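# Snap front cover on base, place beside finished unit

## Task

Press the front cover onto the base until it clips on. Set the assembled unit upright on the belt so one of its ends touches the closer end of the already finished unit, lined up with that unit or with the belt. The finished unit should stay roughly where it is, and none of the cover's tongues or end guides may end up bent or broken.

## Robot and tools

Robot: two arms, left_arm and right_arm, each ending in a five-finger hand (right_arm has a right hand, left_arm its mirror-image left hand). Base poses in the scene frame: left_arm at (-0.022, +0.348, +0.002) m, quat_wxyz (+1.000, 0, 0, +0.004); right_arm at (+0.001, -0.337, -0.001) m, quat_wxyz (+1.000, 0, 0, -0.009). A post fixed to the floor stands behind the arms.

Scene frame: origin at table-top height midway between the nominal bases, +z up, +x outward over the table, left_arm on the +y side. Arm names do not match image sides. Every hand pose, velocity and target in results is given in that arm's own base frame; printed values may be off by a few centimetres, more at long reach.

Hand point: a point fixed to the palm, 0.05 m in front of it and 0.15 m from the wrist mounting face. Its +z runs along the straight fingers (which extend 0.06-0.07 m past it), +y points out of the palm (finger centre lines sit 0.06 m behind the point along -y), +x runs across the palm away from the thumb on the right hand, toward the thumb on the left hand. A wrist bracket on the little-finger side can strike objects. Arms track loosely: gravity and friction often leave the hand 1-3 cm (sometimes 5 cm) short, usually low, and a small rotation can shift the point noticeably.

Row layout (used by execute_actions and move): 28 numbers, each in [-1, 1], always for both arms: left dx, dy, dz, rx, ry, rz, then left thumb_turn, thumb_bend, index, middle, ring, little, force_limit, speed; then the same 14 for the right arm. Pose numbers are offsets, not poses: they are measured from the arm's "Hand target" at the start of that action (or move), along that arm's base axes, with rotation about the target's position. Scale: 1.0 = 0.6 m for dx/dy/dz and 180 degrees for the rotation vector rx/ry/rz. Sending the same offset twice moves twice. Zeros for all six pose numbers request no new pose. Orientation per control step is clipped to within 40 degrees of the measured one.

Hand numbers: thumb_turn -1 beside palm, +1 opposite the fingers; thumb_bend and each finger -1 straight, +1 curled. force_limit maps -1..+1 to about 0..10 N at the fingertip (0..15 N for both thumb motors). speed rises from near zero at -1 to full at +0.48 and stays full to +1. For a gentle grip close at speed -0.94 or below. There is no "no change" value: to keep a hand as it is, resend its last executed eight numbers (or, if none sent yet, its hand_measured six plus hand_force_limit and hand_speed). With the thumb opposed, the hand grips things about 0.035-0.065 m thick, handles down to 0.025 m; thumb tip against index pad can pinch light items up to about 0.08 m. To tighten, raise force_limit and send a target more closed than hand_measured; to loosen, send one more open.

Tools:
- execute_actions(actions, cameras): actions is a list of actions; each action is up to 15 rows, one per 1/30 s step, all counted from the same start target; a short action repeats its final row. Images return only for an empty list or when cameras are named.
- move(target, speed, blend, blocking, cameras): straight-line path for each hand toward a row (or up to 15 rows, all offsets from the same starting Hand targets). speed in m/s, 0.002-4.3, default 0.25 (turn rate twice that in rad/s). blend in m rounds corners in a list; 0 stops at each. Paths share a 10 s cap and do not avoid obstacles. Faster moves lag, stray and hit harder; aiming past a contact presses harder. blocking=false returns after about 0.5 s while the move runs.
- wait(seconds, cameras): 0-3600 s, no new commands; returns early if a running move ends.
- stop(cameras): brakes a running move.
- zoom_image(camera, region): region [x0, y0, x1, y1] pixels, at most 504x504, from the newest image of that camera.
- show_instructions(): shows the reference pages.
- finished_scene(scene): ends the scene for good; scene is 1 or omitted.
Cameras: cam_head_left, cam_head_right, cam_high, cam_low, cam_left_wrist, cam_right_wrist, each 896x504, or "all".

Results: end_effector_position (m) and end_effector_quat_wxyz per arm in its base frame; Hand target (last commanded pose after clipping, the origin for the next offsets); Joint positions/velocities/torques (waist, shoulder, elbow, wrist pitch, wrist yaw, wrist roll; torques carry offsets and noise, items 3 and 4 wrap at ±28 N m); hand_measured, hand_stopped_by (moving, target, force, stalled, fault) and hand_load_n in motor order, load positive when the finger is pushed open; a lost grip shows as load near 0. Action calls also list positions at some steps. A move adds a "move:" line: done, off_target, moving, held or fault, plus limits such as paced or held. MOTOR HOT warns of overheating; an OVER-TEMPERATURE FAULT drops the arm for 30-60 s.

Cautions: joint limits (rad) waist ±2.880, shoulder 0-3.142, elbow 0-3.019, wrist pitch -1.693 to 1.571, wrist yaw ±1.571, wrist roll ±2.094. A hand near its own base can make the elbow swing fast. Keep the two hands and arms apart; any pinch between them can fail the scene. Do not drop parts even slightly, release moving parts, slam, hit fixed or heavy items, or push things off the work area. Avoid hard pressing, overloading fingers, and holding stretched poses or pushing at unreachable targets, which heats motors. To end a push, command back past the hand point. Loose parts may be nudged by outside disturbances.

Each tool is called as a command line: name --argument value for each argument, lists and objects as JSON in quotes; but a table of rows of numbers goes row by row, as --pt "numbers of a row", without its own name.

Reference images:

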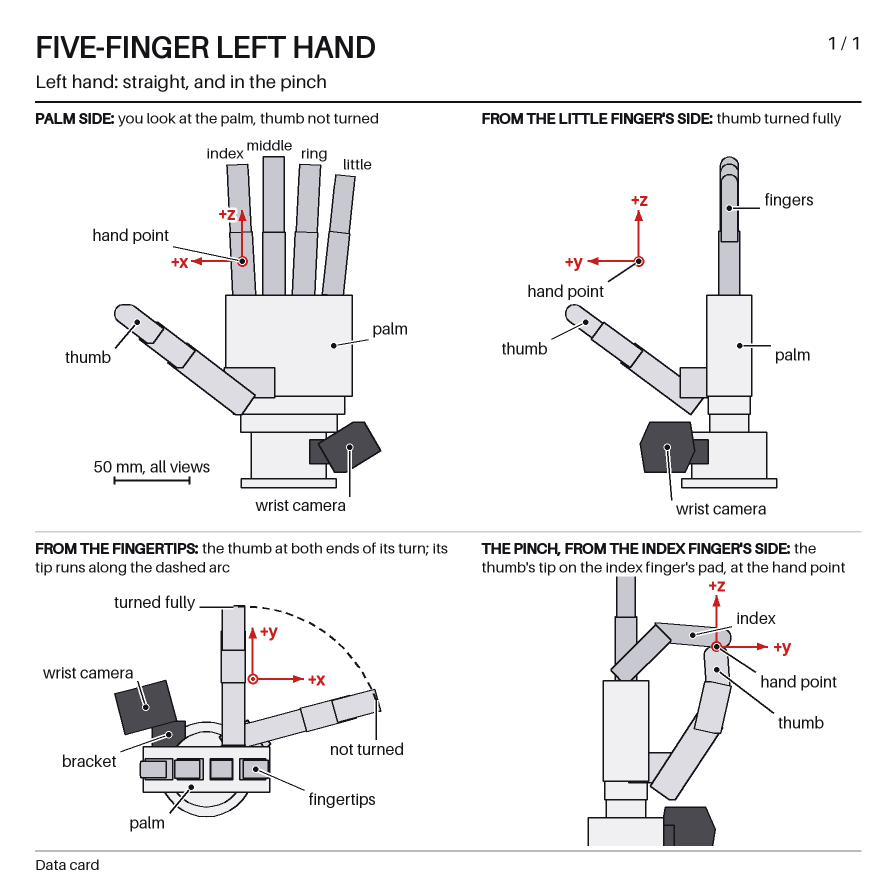

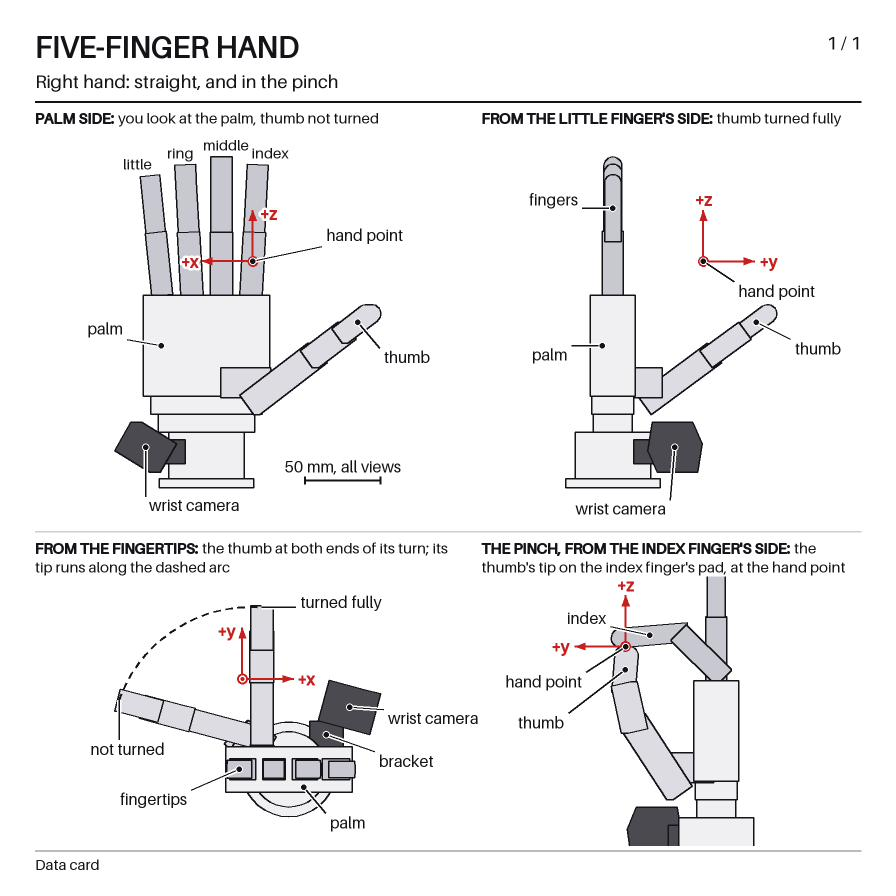

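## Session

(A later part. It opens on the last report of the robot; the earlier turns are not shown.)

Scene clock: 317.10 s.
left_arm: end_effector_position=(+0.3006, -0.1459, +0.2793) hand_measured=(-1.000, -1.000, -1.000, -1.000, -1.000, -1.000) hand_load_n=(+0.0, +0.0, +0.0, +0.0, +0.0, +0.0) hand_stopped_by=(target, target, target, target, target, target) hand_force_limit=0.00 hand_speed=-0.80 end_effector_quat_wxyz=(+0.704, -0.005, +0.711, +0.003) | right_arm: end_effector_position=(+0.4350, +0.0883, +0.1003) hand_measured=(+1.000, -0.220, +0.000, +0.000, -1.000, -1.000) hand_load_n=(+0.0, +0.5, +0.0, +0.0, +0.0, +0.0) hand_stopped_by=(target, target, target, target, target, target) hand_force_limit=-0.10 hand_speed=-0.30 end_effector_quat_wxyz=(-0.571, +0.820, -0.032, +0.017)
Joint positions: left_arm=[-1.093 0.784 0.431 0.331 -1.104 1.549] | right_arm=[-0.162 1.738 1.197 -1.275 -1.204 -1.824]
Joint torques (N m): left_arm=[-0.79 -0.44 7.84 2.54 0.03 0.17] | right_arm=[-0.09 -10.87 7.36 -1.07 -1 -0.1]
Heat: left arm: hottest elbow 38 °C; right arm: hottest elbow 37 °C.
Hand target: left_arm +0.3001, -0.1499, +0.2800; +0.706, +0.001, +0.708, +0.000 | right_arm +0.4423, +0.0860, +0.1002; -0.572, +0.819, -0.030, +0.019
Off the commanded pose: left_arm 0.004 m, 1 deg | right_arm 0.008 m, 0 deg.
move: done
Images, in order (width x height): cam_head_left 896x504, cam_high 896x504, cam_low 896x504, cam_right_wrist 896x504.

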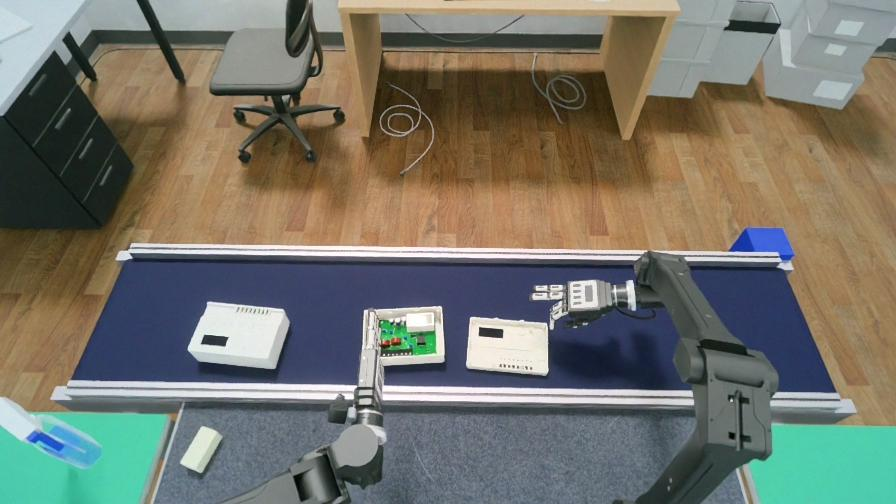

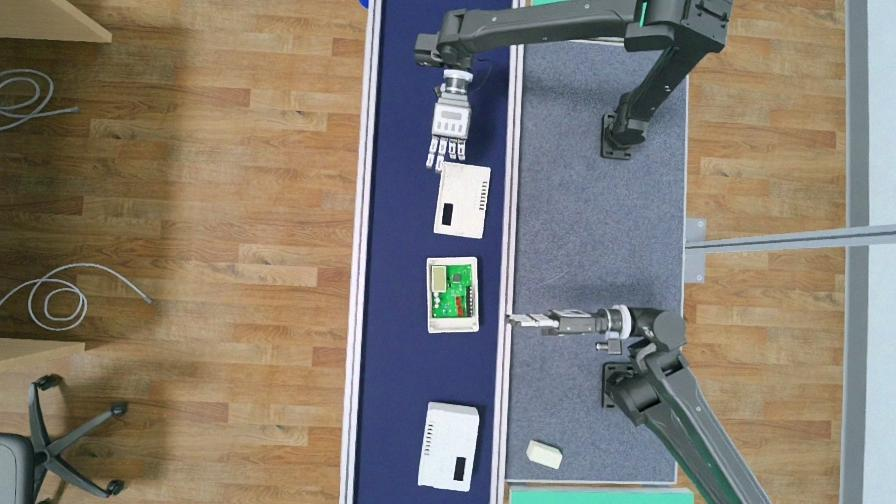

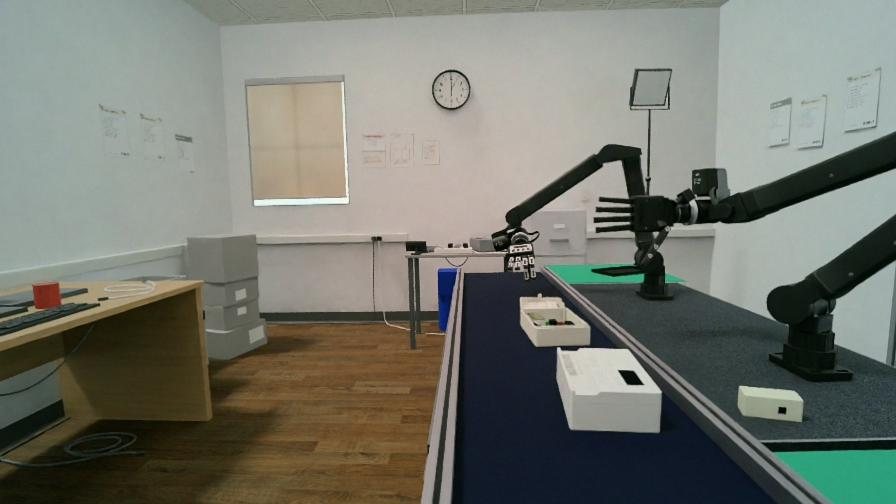

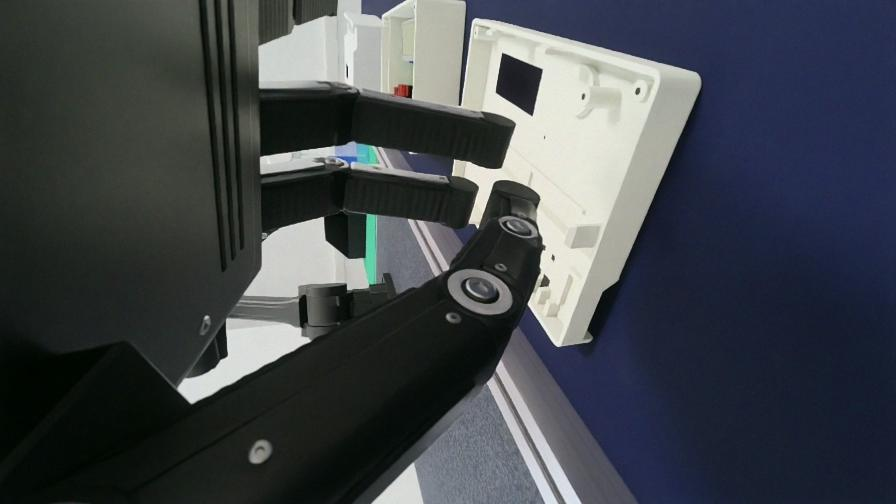

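move --target '[0,0,0,0,0,0,-1,-1,-1,-1,-1,-1,0,-0.8, -0.0138,0.0383,-0.092,0,0,-0.0167,1,-0.22,0,0,-1,-1,-0.1,-0.3]' --cameras '["cam_head_left", "cam_high","cam_right_wrist"]' --speed 0.1

zoom_image --camera "cam_high" --region '[400, 60, 520, 200]'

zoom_image --camera "cam_right_wrist" --region '[360, 0, 700, 340]'

Scene clock: 328.17 s.
left_arm: end_effector_position=(+0.3006, -0.1459, +0.2793) hand_measured=(-1.000, -1.000, -1.000, -1.000, -1.000, -1.000) hand_load_n=(+0.0, +0.0, +0.0, +0.0, +0.0, +0.0) hand_stopped_by=(target, target, target, target, target, target) hand_force_limit=0.00 hand_speed=-0.80 end_effector_quat_wxyz=(+0.704, -0.005, +0.711, +0.003) | right_arm: end_effector_position=(+0.4378, +0.1042, +0.0510) hand_measured=(+1.000, -0.220, +0.000, +0.000, -1.000, -1.000) hand_load_n=(+0.0, +0.0, +0.0, +0.0, +0.0, +0.0) hand_stopped_by=(target, target, target, target, target, target) hand_force_limit=-0.10 hand_speed=-0.30 end_effector_quat_wxyz=(-0.571, +0.818, -0.048, +0.042)
Joint positions: left_arm=[-1.093 0.784 0.431 0.331 -1.104 1.549] | right_arm=[-0.132 1.748 1.06 -0.884 -1.22 -1.586]
Joint torques (N m): left_arm=[-1.03 -0.32 7.73 2.63 0.04 0.18] | right_arm=[1.08 -11.22 4.6 0.34 -0.91 0.18]
Heat: left arm: hottest elbow 37 °C; right arm: hottest elbow 36 °C.
Hand target: left_arm +0.3001, -0.1499, +0.2800; +0.706, +0.001, +0.708, +0.000 | right_arm +0.4341, +0.1090, +0.0452; -0.572, +0.818, -0.051, +0.034
Off the commanded pose: left_arm 0.004 m, 1 deg | right_arm 0.009 m, 1 deg.
move: done

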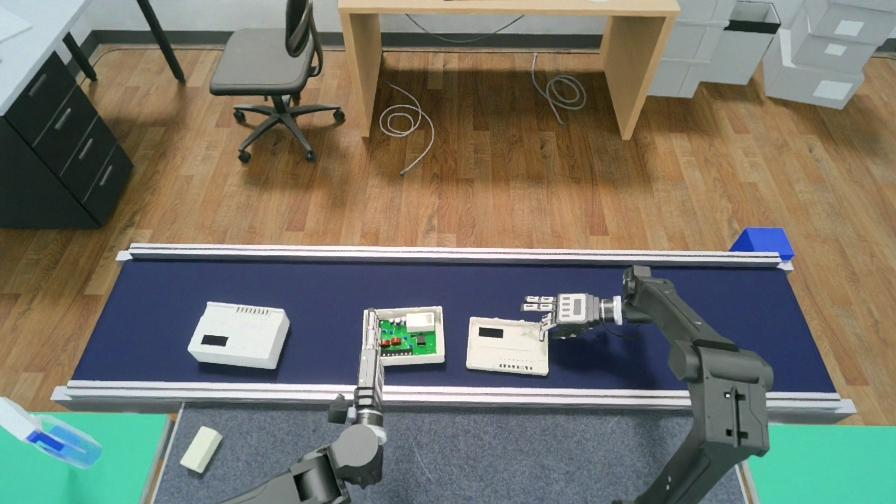

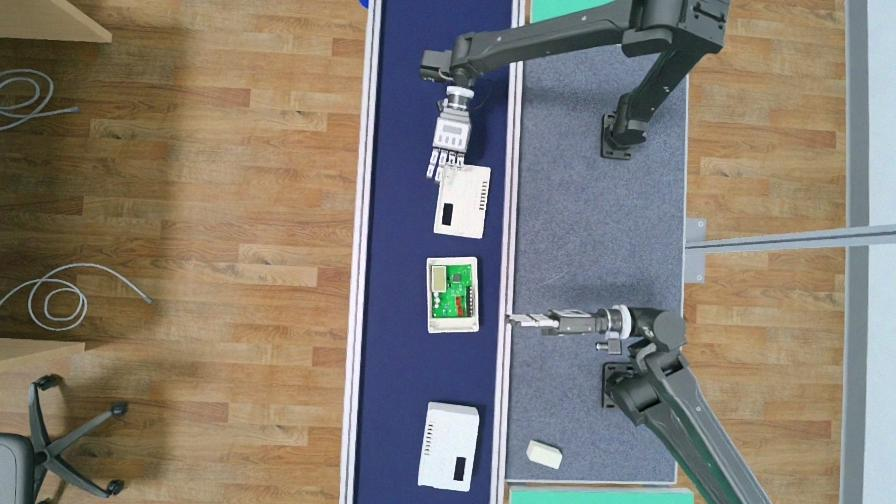

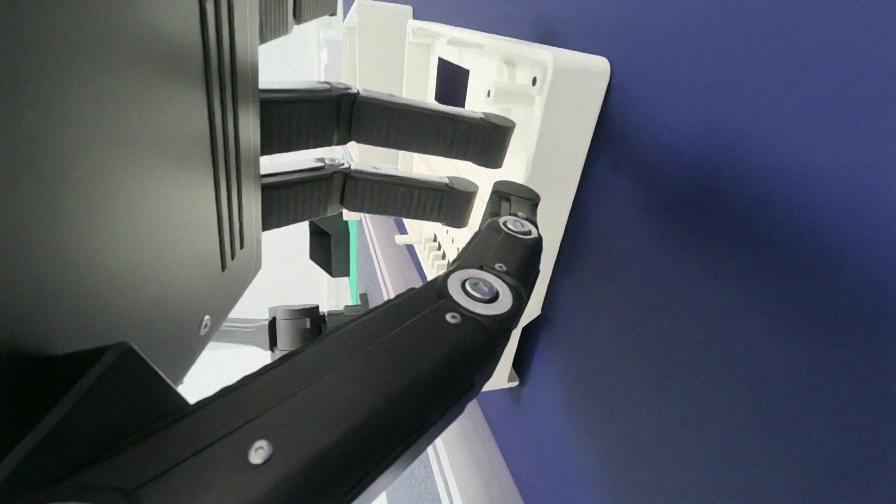

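Scaled by 3.600 from the camera's image (finer frame: 1280x720).

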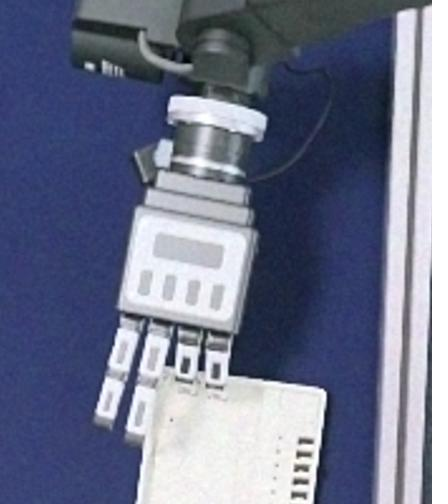

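Scaled by 1.482 from the camera's image (finer frame: 1280x720).

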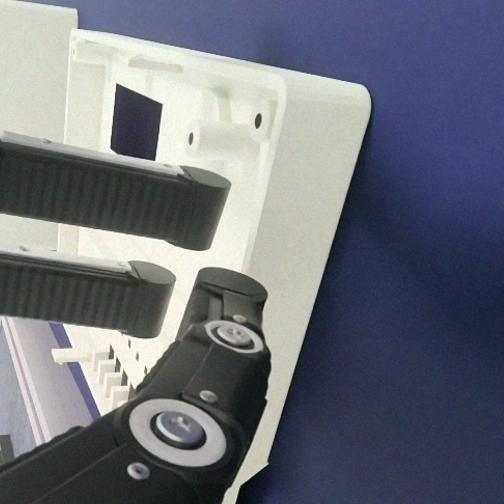

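move --target '[0,0,0,0,0,0,-1,-1,-1,-1,-1,-1,0,-0.8, -0.005,-0.001,-0.032,0,0,0,1,-0.22,0,0,-1,-1,-0.1,-0.3]' --cameras '["cam_high","cam_right_wrist"]' --speed 0.05

zoom_image --camera "cam_high" --region '[400, 60, 520, 200]'

zoom_image --camera "cam_right_wrist" --region '[360, 0, 700, 340]'

Scene clock: 333.20 s.
left_arm: end_effector_position=(+0.3006, -0.1459, +0.2793) hand_measured=(-1.000, -1.000, -1.000, -1.000, -1.000, -1.000) hand_load_n=(+0.0, +0.0, +0.0, +0.0, +0.0, +0.0) hand_stopped_by=(target, target, target, target, target, target) hand_force_limit=0.00 hand_speed=-0.80 end_effector_quat_wxyz=(+0.704, -0.005, +0.711, +0.003) | right_arm: end_effector_position=(+0.4340, +0.1047, +0.0341) hand_measured=(+1.000, -0.220, +0.000, +0.000, -1.000, -1.000) hand_load_n=(+0.0, +0.0, +0.0, +0.0, -0.5, +0.0) hand_stopped_by=(target, target, target, target, target, target) hand_force_limit=-0.10 hand_speed=-0.30 end_effector_quat_wxyz=(-0.571, +0.818, -0.049, +0.041)
Joint positions: left_arm=[-1.093 0.784 0.431 0.331 -1.104 1.549] | right_arm=[-0.132 1.771 1.035 -0.837 -1.22 -1.586]
Joint torques (N m): left_arm=[-1.2 -0.26 7.77 2.59 0.05 0.14] | right_arm=[0.91 -10.75 4.49 0.38 -0.91 0.11]
Heat: left arm: hottest elbow 37 °C; right arm: hottest elbow 36 °C.
Hand target: left_arm +0.3001, -0.1499, +0.2800; +0.706, +0.001, +0.708, +0.000 | right_arm +0.4310, +0.1084, +0.0259; -0.572, +0.818, -0.051, +0.034
Off the commanded pose: left_arm 0.004 m, 1 deg | right_arm 0.009 m, 1 deg.
move: done

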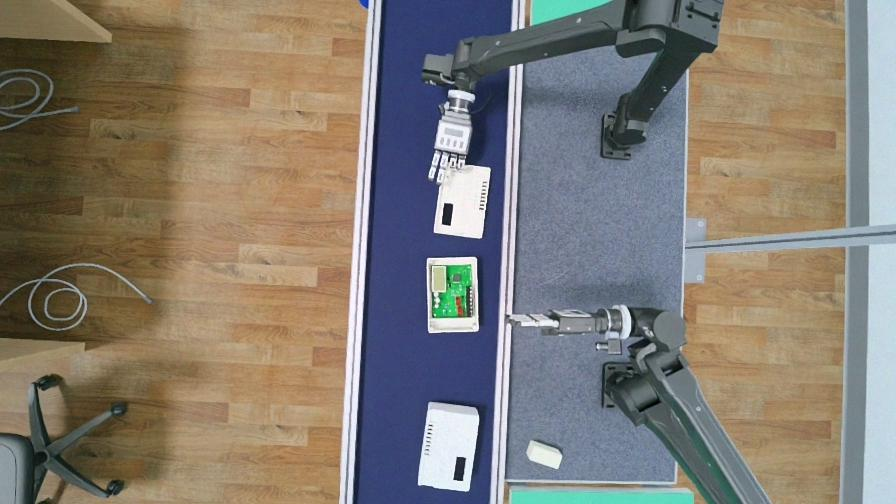

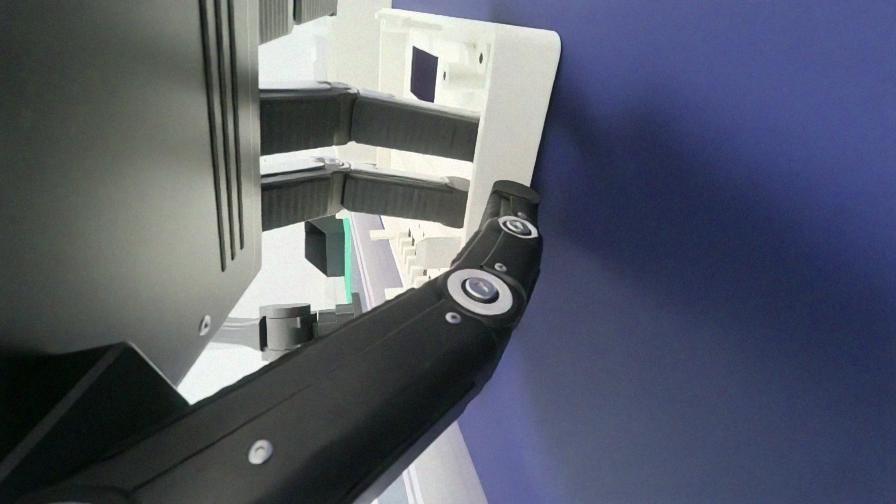

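Scaled by 3.600 from the camera's image (finer frame: 1280x720).

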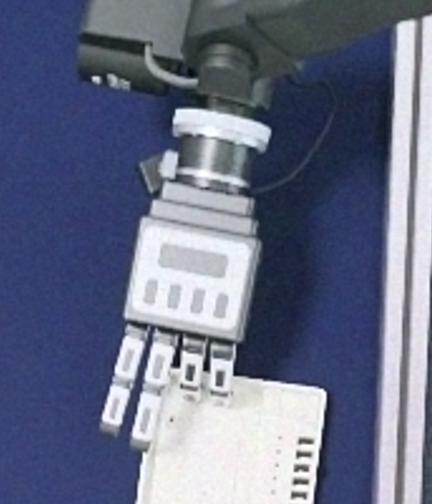

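Scaled by 1.482 from the camera's image (finer frame: 1280x720).

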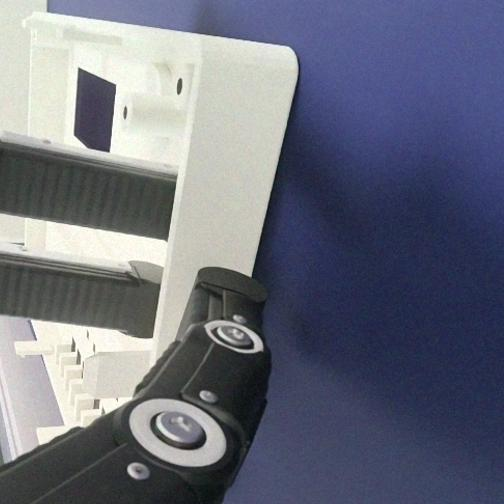

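move --target '[0,0,0,0,0,0,-1,-1,-1,-1,-1,-1,0,-0.8, 0.0,0.0,-0.009,0,0,0,1,-0.22,0,0,-1,-1,-0.1,-0.3]' --speed 0.05

Scene clock: 335.10 s.
left_arm: end_effector_position=(+0.3006, -0.1459, +0.2793) hand_measured=(-1.000, -1.000, -1.000, -1.000, -1.000, -1.000) hand_load_n=(+0.0, +0.0, +0.0, +0.0, +0.0, +0.0) hand_stopped_by=(target, target, target, target, target, target) hand_force_limit=0.00 hand_speed=-0.80 end_effector_quat_wxyz=(+0.704, -0.005, +0.711, +0.003) | right_arm: end_effector_position=(+0.4359, +0.1047, +0.0336) hand_measured=(+1.000, -0.220, +0.000, +0.000, -1.000, -1.000) hand_load_n=(+0.0, +0.0, +0.0, +0.0, +0.0, +0.0) hand_stopped_by=(target, target, target, target, target, target) hand_force_limit=-0.10 hand_speed=-0.30 end_effector_quat_wxyz=(-0.572, +0.818, -0.046, +0.045)
Joint positions: left_arm=[-1.093 0.784 0.431 0.331 -1.104 1.549] | right_arm=[-0.132 1.772 1.035 -0.827 -1.222 -1.586]
Joint torques (N m): left_arm=[-1.03 -0.62 7.75 2.56 0.05 0.16] | right_arm=[0.91 -10.17 4.22 0.53 -0.82 0.11]
Heat: left arm: hottest elbow 37 °C; right arm: hottest elbow 36 °C.
Hand target: left_arm +0.3001, -0.1499, +0.2800; +0.706, +0.001, +0.708, +0.000 | right_arm +0.4310, +0.1084, +0.0205; -0.571, +0.818, -0.051, +0.034
Off the commanded pose: left_arm 0.004 m, 1 deg | right_arm 0.014 m, 1 deg.
move: off_target (right_arm)

move --target '[0,0,0,0,0,0,-1,-1,-1,-1,-1,-1,0,-0.8, 0.0,0.0,0.006,0,0,0,1,-0.22,0.7,0.7,-1,-1,-0.5,-0.85]' --speed 0.05 --cameras '["cam_right_wrist","cam_high"]'

zoom_image --camera "cam_right_wrist" --region '[360, 0, 700, 340]'

zoom_image --camera "cam_high" --region '[400, 60, 520, 200]'

Scene clock: 340.50 s.
left_arm: end_effector_position=(+0.3006, -0.1459, +0.2793) hand_measured=(-1.000, -1.000, -1.000, -1.000, -1.000, -1.000) hand_load_n=(+0.0, +0.0, +0.0, +0.0, +0.0, +0.0) hand_stopped_by=(target, target, target, target, target, target) hand_force_limit=0.00 hand_speed=-0.80 end_effector_quat_wxyz=(+0.704, -0.005, +0.711, +0.003) | right_arm: end_effector_position=(+0.4359, +0.1048, +0.0338) hand_measured=(+1.000, -0.220, +0.262, +0.220, -1.000, -1.000) hand_load_n=(+0.0, +1.5, +4.0, +2.0, +0.0, +0.0) hand_stopped_by=(target, target, force, force, target, target) hand_force_limit=-0.50 hand_speed=-0.85 end_effector_quat_wxyz=(-0.572, +0.818, -0.046, +0.045)
Joint positions: left_arm=[-1.093 0.784 0.431 0.331 -1.104 1.549] | right_arm=[-0.132 1.772 1.035 -0.827 -1.223 -1.586]
Joint torques (N m): left_arm=[-1.03 -0.62 7.77 2.54 0.06 0.17] | right_arm=[0.91 -10.64 4.4 0.17 -0.79 0.11]
Heat: left arm: hottest elbow 37 °C; right arm: hottest elbow 36 °C.
Hand target: left_arm +0.3001, -0.1499, +0.2800; +0.706, +0.001, +0.708, +0.000 | right_arm +0.4310, +0.1084, +0.0242; -0.572, +0.818, -0.051, +0.034
Off the commanded pose: left_arm 0.004 m, 1 deg | right_arm 0.011 m, 1 deg.
move: off_target (right_arm)
Images, in order (width x height): cam_high 896x504, cam_right_wrist 896x504.

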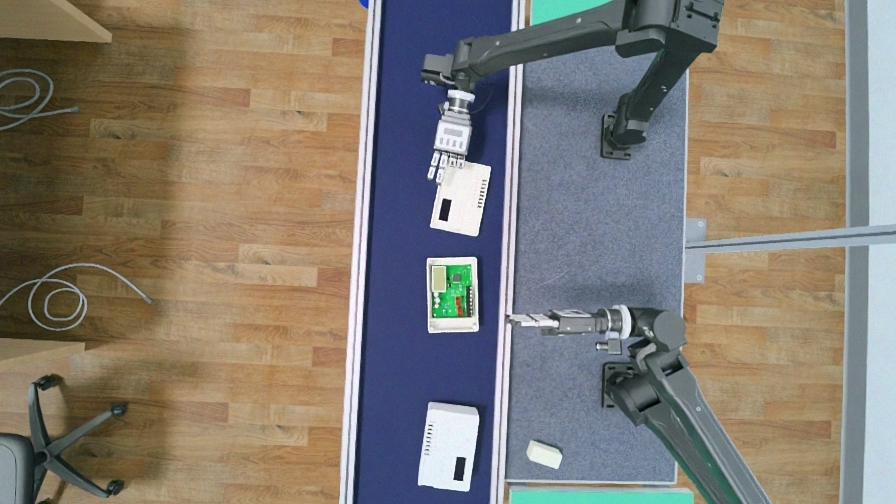

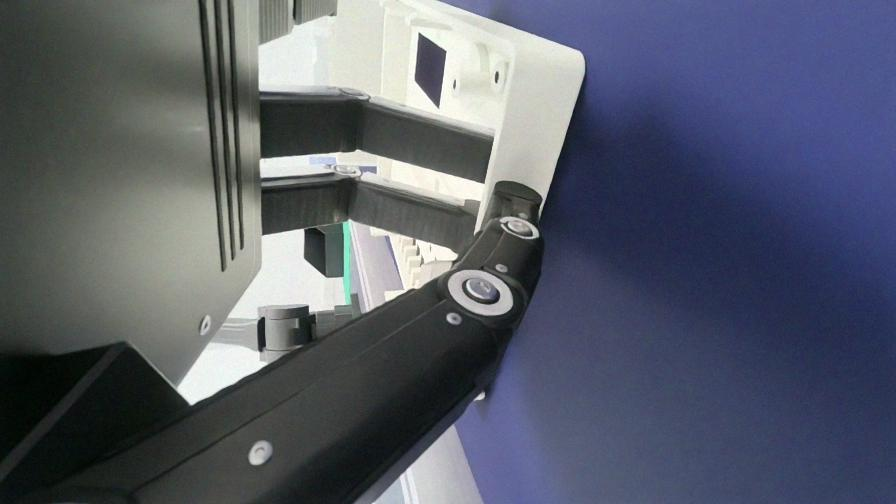

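Scaled by 1.482 from the camera's image (finer frame: 1280x720).

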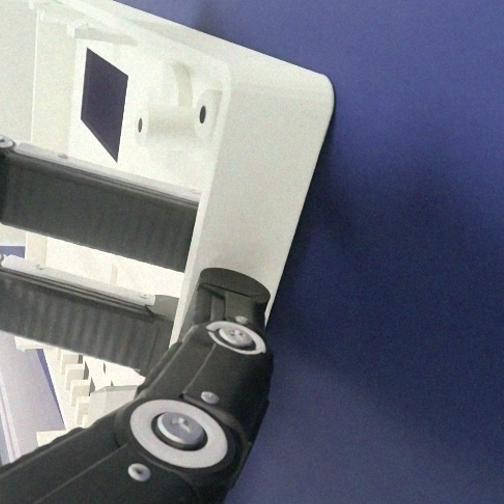

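Scaled by 3.600 from the camera's image (finer frame: 1280x720).

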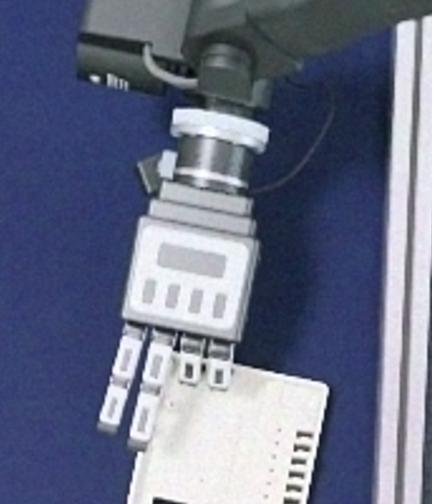

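move --pt "0 0 0 0 0 0 -1 -1 -1 -1 -1 -1 0 -0.8 0.0 0.0 0.006 0 0 0 1 -0.22 0.8 0.8 -1 -1 0.1 -0.85" --pt "0 0 0 0 0 0 -1 -1 -1 -1 -1 -1 0 -0.8 0.0 0.0 0.046 0 0 0 1 -0.22 0.8 0.8 -1 -1 0.1 -0.85" --speed 0.05 --cameras '["cam_right_wrist","cam_head_left"]'

zoom_image --camera "cam_right_wrist" --region '[360, 0, 700, 340]'

zoom_image --camera "cam_head_left" --region '[450, 260, 630, 390]'

Scene clock: 344.27 s.
left_arm: end_effector_position=(+0.3006, -0.1459, +0.2793) hand_measured=(-1.000, -1.000, -1.000, -1.000, -1.000, -1.000) hand_load_n=(+0.0, +0.0, +0.0, +0.0, +0.0, +0.0) hand_stopped_by=(target, target, target, target, target, target) hand_force_limit=0.00 hand_speed=-0.80 end_effector_quat_wxyz=(+0.704, -0.005, +0.711, +0.003) | right_arm: end_effector_position=(+0.4292, +0.1054, +0.0448) hand_measured=(+1.000, -0.222, +0.272, +0.242, -1.000, -1.000) hand_load_n=(+0.0, +3.0, +5.5, +6.0, +0.0, +0.0) hand_stopped_by=(target, target, force, force, target, target) hand_force_limit=0.10 hand_speed=-0.85 end_effector_quat_wxyz=(-0.572, +0.818, -0.052, +0.036)
Joint positions: left_arm=[-1.093 0.784 0.431 0.331 -1.104 1.549] | right_arm=[-0.132 1.747 1.035 -0.873 -1.22 -1.586]
Joint torques (N m): left_arm=[-0.97 -0.38 7.66 2.55 0.04 0.19] | right_arm=[0.91 -12.16 6 -0.7 -0.91 0.13]
Heat: left arm: hottest elbow 37 °C; right arm: hottest elbow 36 °C.
Hand target: left_arm +0.3001, -0.1499, +0.2800; +0.706, +0.001, +0.708, +0.000 | right_arm +0.4310, +0.1084, +0.0517; -0.572, +0.818, -0.051, +0.034
Off the commanded pose: left_arm 0.004 m, 1 deg | right_arm 0.008 m, 0 deg.
move: done
Images, in order (width x height): cam_head_left 896x504, cam_right_wrist 896x504.

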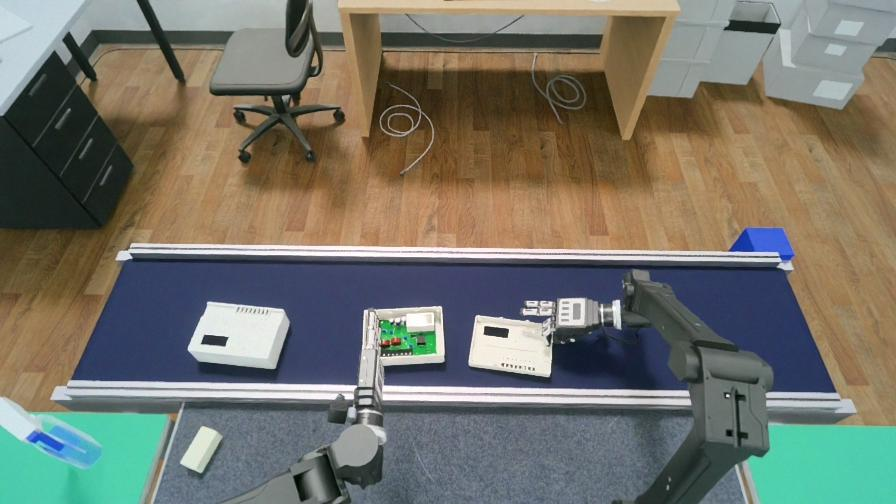

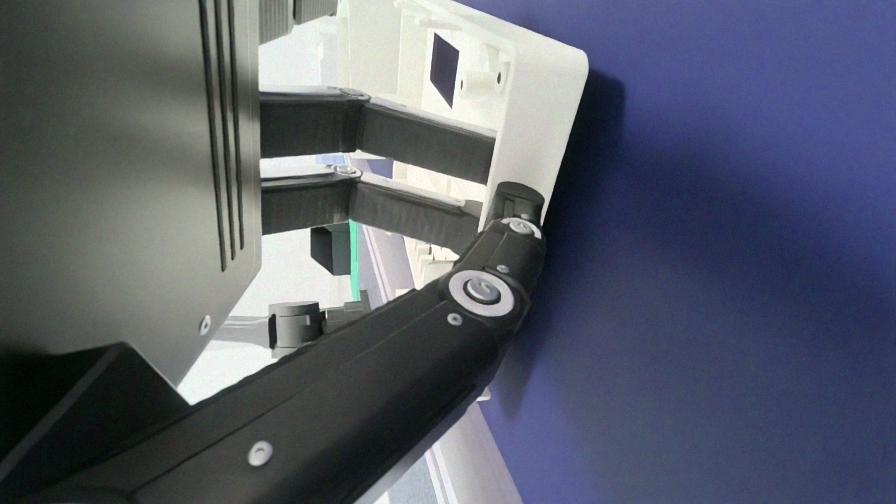

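Scaled by 1.482 from the camera's image (finer frame: 1280x720).

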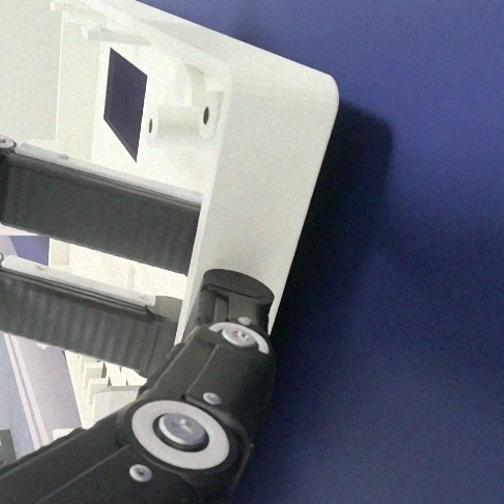

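Scaled by 2.800 from the camera's image (finer frame: 1280x720).

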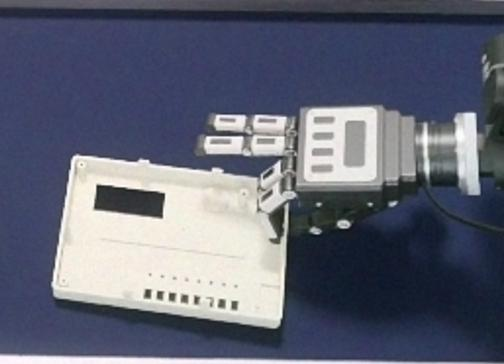

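move --target '[0,0,0,0,0,0,-1,-1,-1,-1,-1,-1,0,-0.8, 0.0,0.016,0.09,-0.083,0,0,1,-0.22,0.8,0.8,-1,-1,0.1,-0.85]' --speed 0.06 --cameras '["cam_right_wrist","cam_head_left"]'

zoom_image --camera "cam_head_left" --region '[450, 260, 630, 390]'

Scene clock: 349.97 s.
left_arm: end_effector_position=(+0.3006, -0.1459, +0.2793) hand_measured=(-1.000, -1.000, -1.000, -1.000, -1.000, -1.000) hand_load_n=(+0.0, +0.0, +0.0, +0.0, +0.0, +0.0) hand_stopped_by=(target, target, target, target, target, target) hand_force_limit=0.00 hand_speed=-0.80 end_effector_quat_wxyz=(+0.704, -0.005, +0.711, +0.003) | right_arm: end_effector_position=(+0.4190, +0.1134, +0.0882) hand_measured=(+1.000, -0.222, +0.272, +0.242, -1.000, -1.000) hand_load_n=(+0.0, +4.0, +5.0, +6.0, +0.0, -0.5) hand_stopped_by=(target, target, force, force, target, target) hand_force_limit=0.10 hand_speed=-0.85 end_effector_quat_wxyz=(-0.460, +0.886, -0.052, +0.031)
Joint positions: left_arm=[-1.093 0.784 0.431 0.331 -1.104 1.549] | right_arm=[-0.031 1.573 1.063 -0.926 -0.953 -1.413]
Joint torques (N m): left_arm=[-0.85 -0.15 7.68 2.56 0.06 0.17] | right_arm=[1.26 -11.22 9.18 -0.54 -0.75 0.18]
Heat: left arm: hottest elbow 37 °C; right arm: hottest elbow 36 °C.
Hand target: left_arm +0.3001, -0.1499, +0.2800; +0.706, +0.001, +0.708, +0.000 | right_arm +0.4310, +0.1180, +0.1056; -0.460, +0.886, -0.046, +0.040
Off the commanded pose: left_arm 0.004 m, 1 deg | right_arm 0.022 m, 1 deg.
move: off_target (right_arm)
Images, in order (width x height): cam_head_left 896x504, cam_right_wrist 896x504.

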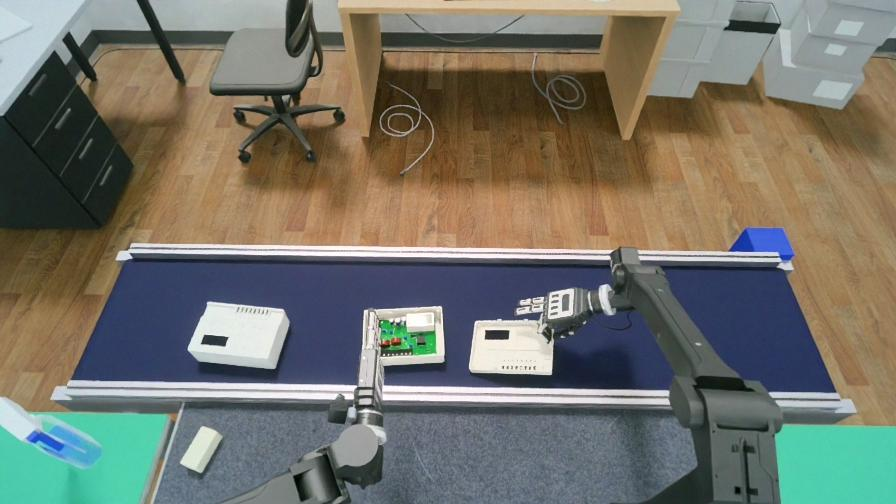

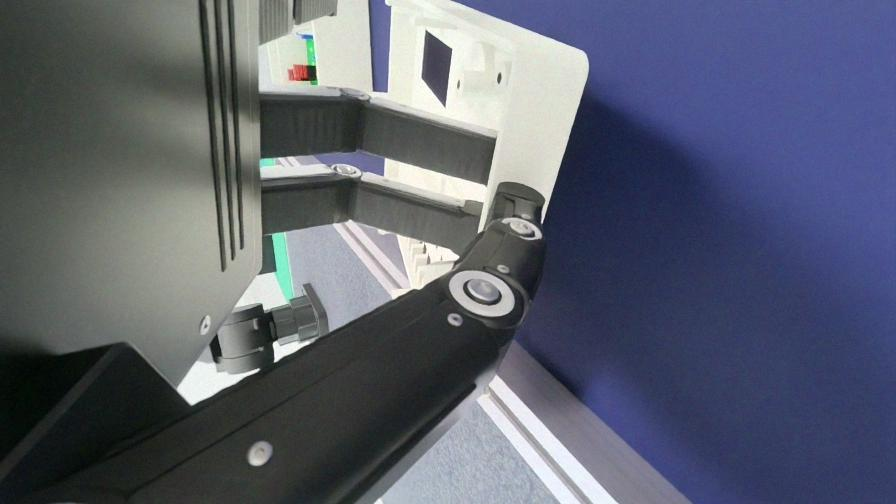

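Scaled by 2.800 from the camera's image (finer frame: 1280x720).

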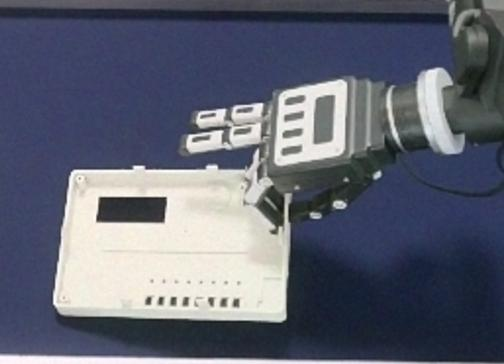

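move --target '[0,0,0,0,0,0,-1,-1,-1,-1,-1,-1,0,-0.8, 0.0,0.0375,0.08,-0.083,0,0,1,-0.22,0.8,0.8,-1,-1,0.1,-0.85]' --speed 0.06 --cameras '["cam_right_wrist","cam_head_left"]'

zoom_image --camera "cam_head_left" --region '[450, 240, 630, 390]'

Scene clock: 357.13 s.
left_arm: end_effector_position=(+0.3006, -0.1459, +0.2793) hand_measured=(-1.000, -1.000, -1.000, -1.000, -1.000, -1.000) hand_load_n=(+0.0, +0.0, +0.0, +0.0, +0.0, +0.0) hand_stopped_by=(target, target, target, target, target, target) hand_force_limit=0.00 hand_speed=-0.80 end_effector_quat_wxyz=(+0.704, -0.005, +0.711, +0.003) | right_arm: end_effector_position=(+0.4196, +0.1342, +0.1323) hand_measured=(+1.000, -0.222, +0.272, +0.242, -1.000, -1.000) hand_load_n=(+0.0, +3.5, +5.0, +6.0, +0.0, +0.0) hand_stopped_by=(target, target, force, force, target, target) hand_force_limit=0.10 hand_speed=-0.85 end_effector_quat_wxyz=(-0.339, +0.939, -0.046, +0.031)
Joint positions: left_arm=[-1.093 0.784 0.431 0.331 -1.104 1.549] | right_arm=[0.124 1.498 1.179 -1.038 -0.666 -1.275]
Joint torques (N m): left_arm=[-0.97 0.03 7.72 2.71 0.03 0.18] | right_arm=[1.2 -11.22 10.28 -0.38 -0.54 0.16]
Heat: left arm: hottest elbow 36 °C; right arm: hottest elbow 36 °C.
Hand target: left_arm +0.3001, -0.1499, +0.2800; +0.706, +0.001, +0.708, +0.000 | right_arm +0.4310, +0.1405, +0.1538; -0.341, +0.938, -0.041, +0.046
Off the commanded pose: left_arm 0.004 m, 1 deg | right_arm 0.025 m, 2 deg.
move: off_target (right_arm)
Images, in order (width x height): cam_head_left 896x504, cam_right_wrist 896x504.

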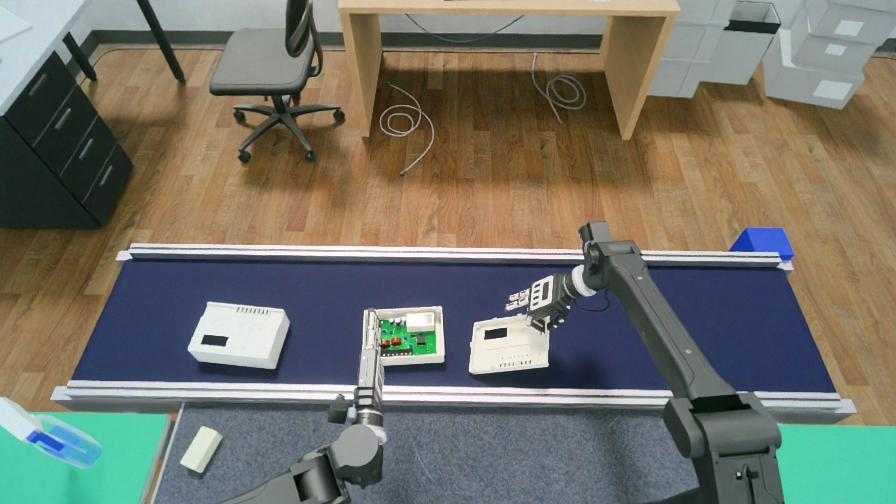

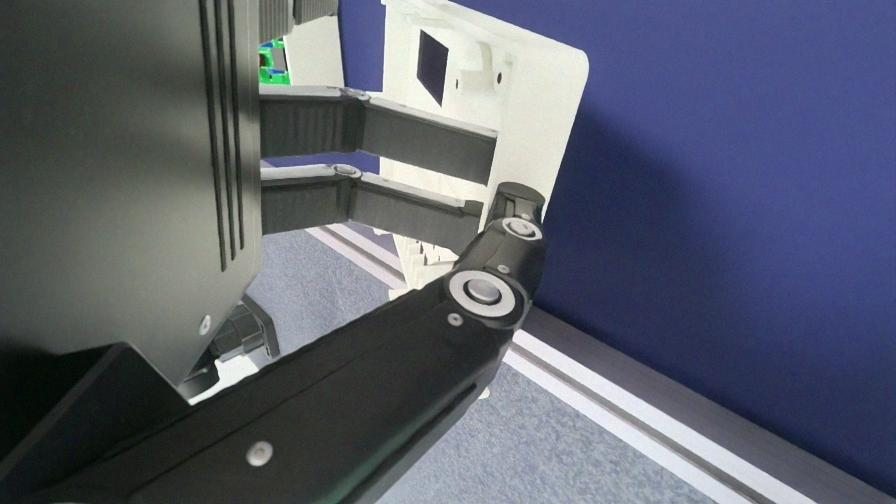

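Scaled by 2.800 from the camera's image (finer frame: 1280x720).

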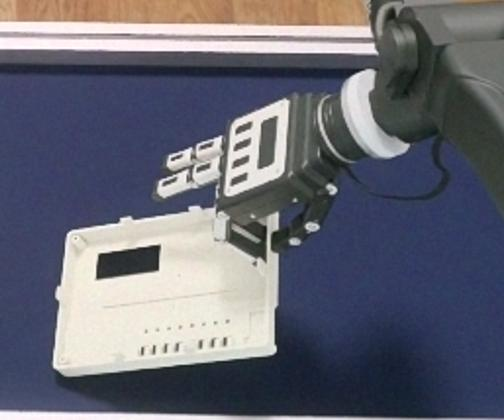

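move --pt "0 0 0 0 0 0 -1 -1 -1 -1 -1 -1 0 -0.8 0.0 0.057 0.072 -0.083 0 0 1 -0.22 0.8 0.8 -1 -1 0.1 -0.85" --pt "0 0 0 0 0 0 -1 -1 -1 -1 -1 -1 0 -0.8 0.0 0.128 0.126 -0.167 0 0 1 -0.22 0.8 0.8 -1 -1 0.1 -0.85" --blend 0.02 --speed 0.06 --cameras '["cam_right_wrist","cam_head_left"]'

zoom_image --camera "cam_head_left" --region '[450, 240, 630, 390]'

Scene clock: 365.27 s.
left_arm: end_effector_position=(+0.3006, -0.1459, +0.2793) hand_measured=(-1.000, -1.000, -1.000, -1.000, -1.000, -1.000) hand_load_n=(+0.0, +0.0, +0.0, +0.0, +0.0, +0.0) hand_stopped_by=(target, target, target, target, target, target) hand_force_limit=0.00 hand_speed=-0.80 end_effector_quat_wxyz=(+0.704, -0.005, +0.711, +0.003) | right_arm: end_effector_position=(+0.4228, +0.2071, +0.2163) hand_measured=(+1.000, -0.222, +0.272, +0.242, -1.000, -1.000) hand_load_n=(+0.5, +3.0, +6.0, +6.0, +0.0, +0.0) hand_stopped_by=(target, target, force, force, target, target) hand_force_limit=0.10 hand_speed=-0.85 end_effector_quat_wxyz=(-0.081, +0.995, -0.026, +0.045)
Joint positions: left_arm=[-1.093 0.784 0.431 0.331 -1.104 1.549] | right_arm=[0.491 1.605 1.569 -1.374 -0.096 -1.02]
Joint torques (N m): left_arm=[-1.08 -0.56 7.73 2.55 0.02 0.19] | right_arm=[1.14 -11.4 11.08 -0.43 -0.01 0.18]
Heat: left arm: hottest elbow 36 °C; right arm: hottest elbow 36 °C.
Hand target: left_arm +0.3001, -0.1499, +0.2800; +0.706, +0.001, +0.708, +0.000 | right_arm +0.4310, +0.2172, +0.2292; -0.086, +0.994, -0.027, +0.055
Off the commanded pose: left_arm 0.004 m, 1 deg | right_arm 0.019 m, 1 deg.
move: off_target (right_arm)
Images, in order (width x height): cam_head_left 896x504, cam_right_wrist 896x504.

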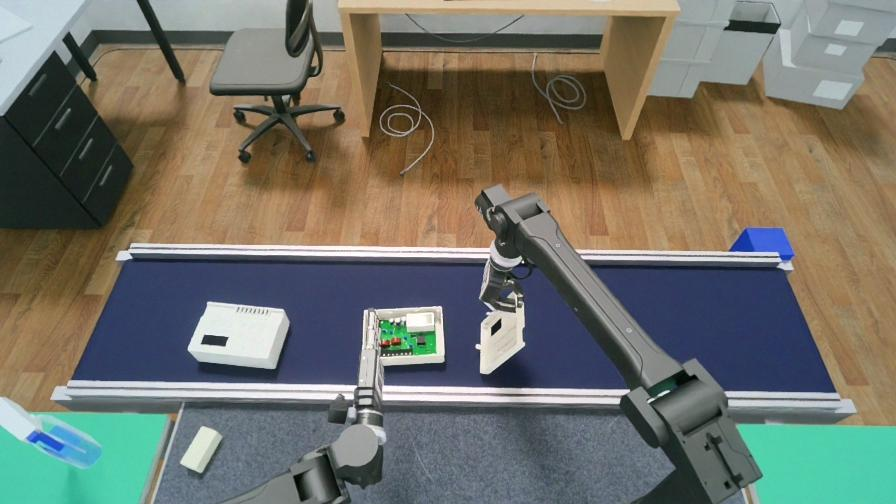

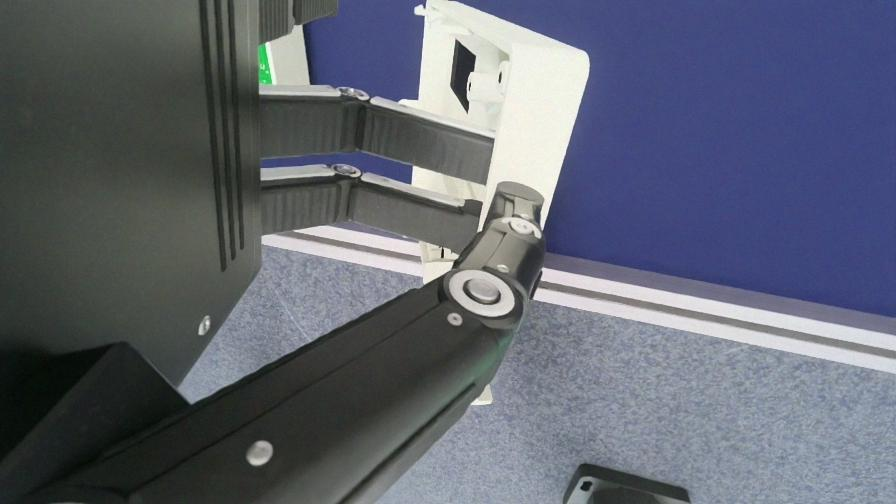

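Scaled by 2.800 from the camera's image (finer frame: 1280x720).

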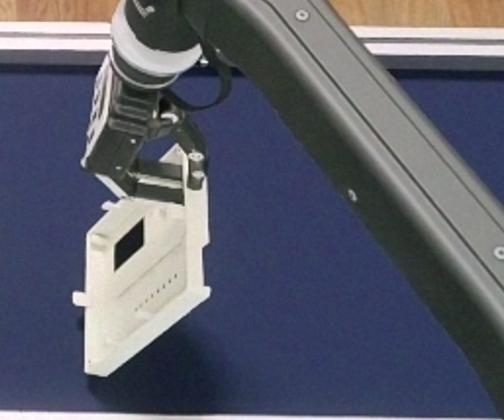

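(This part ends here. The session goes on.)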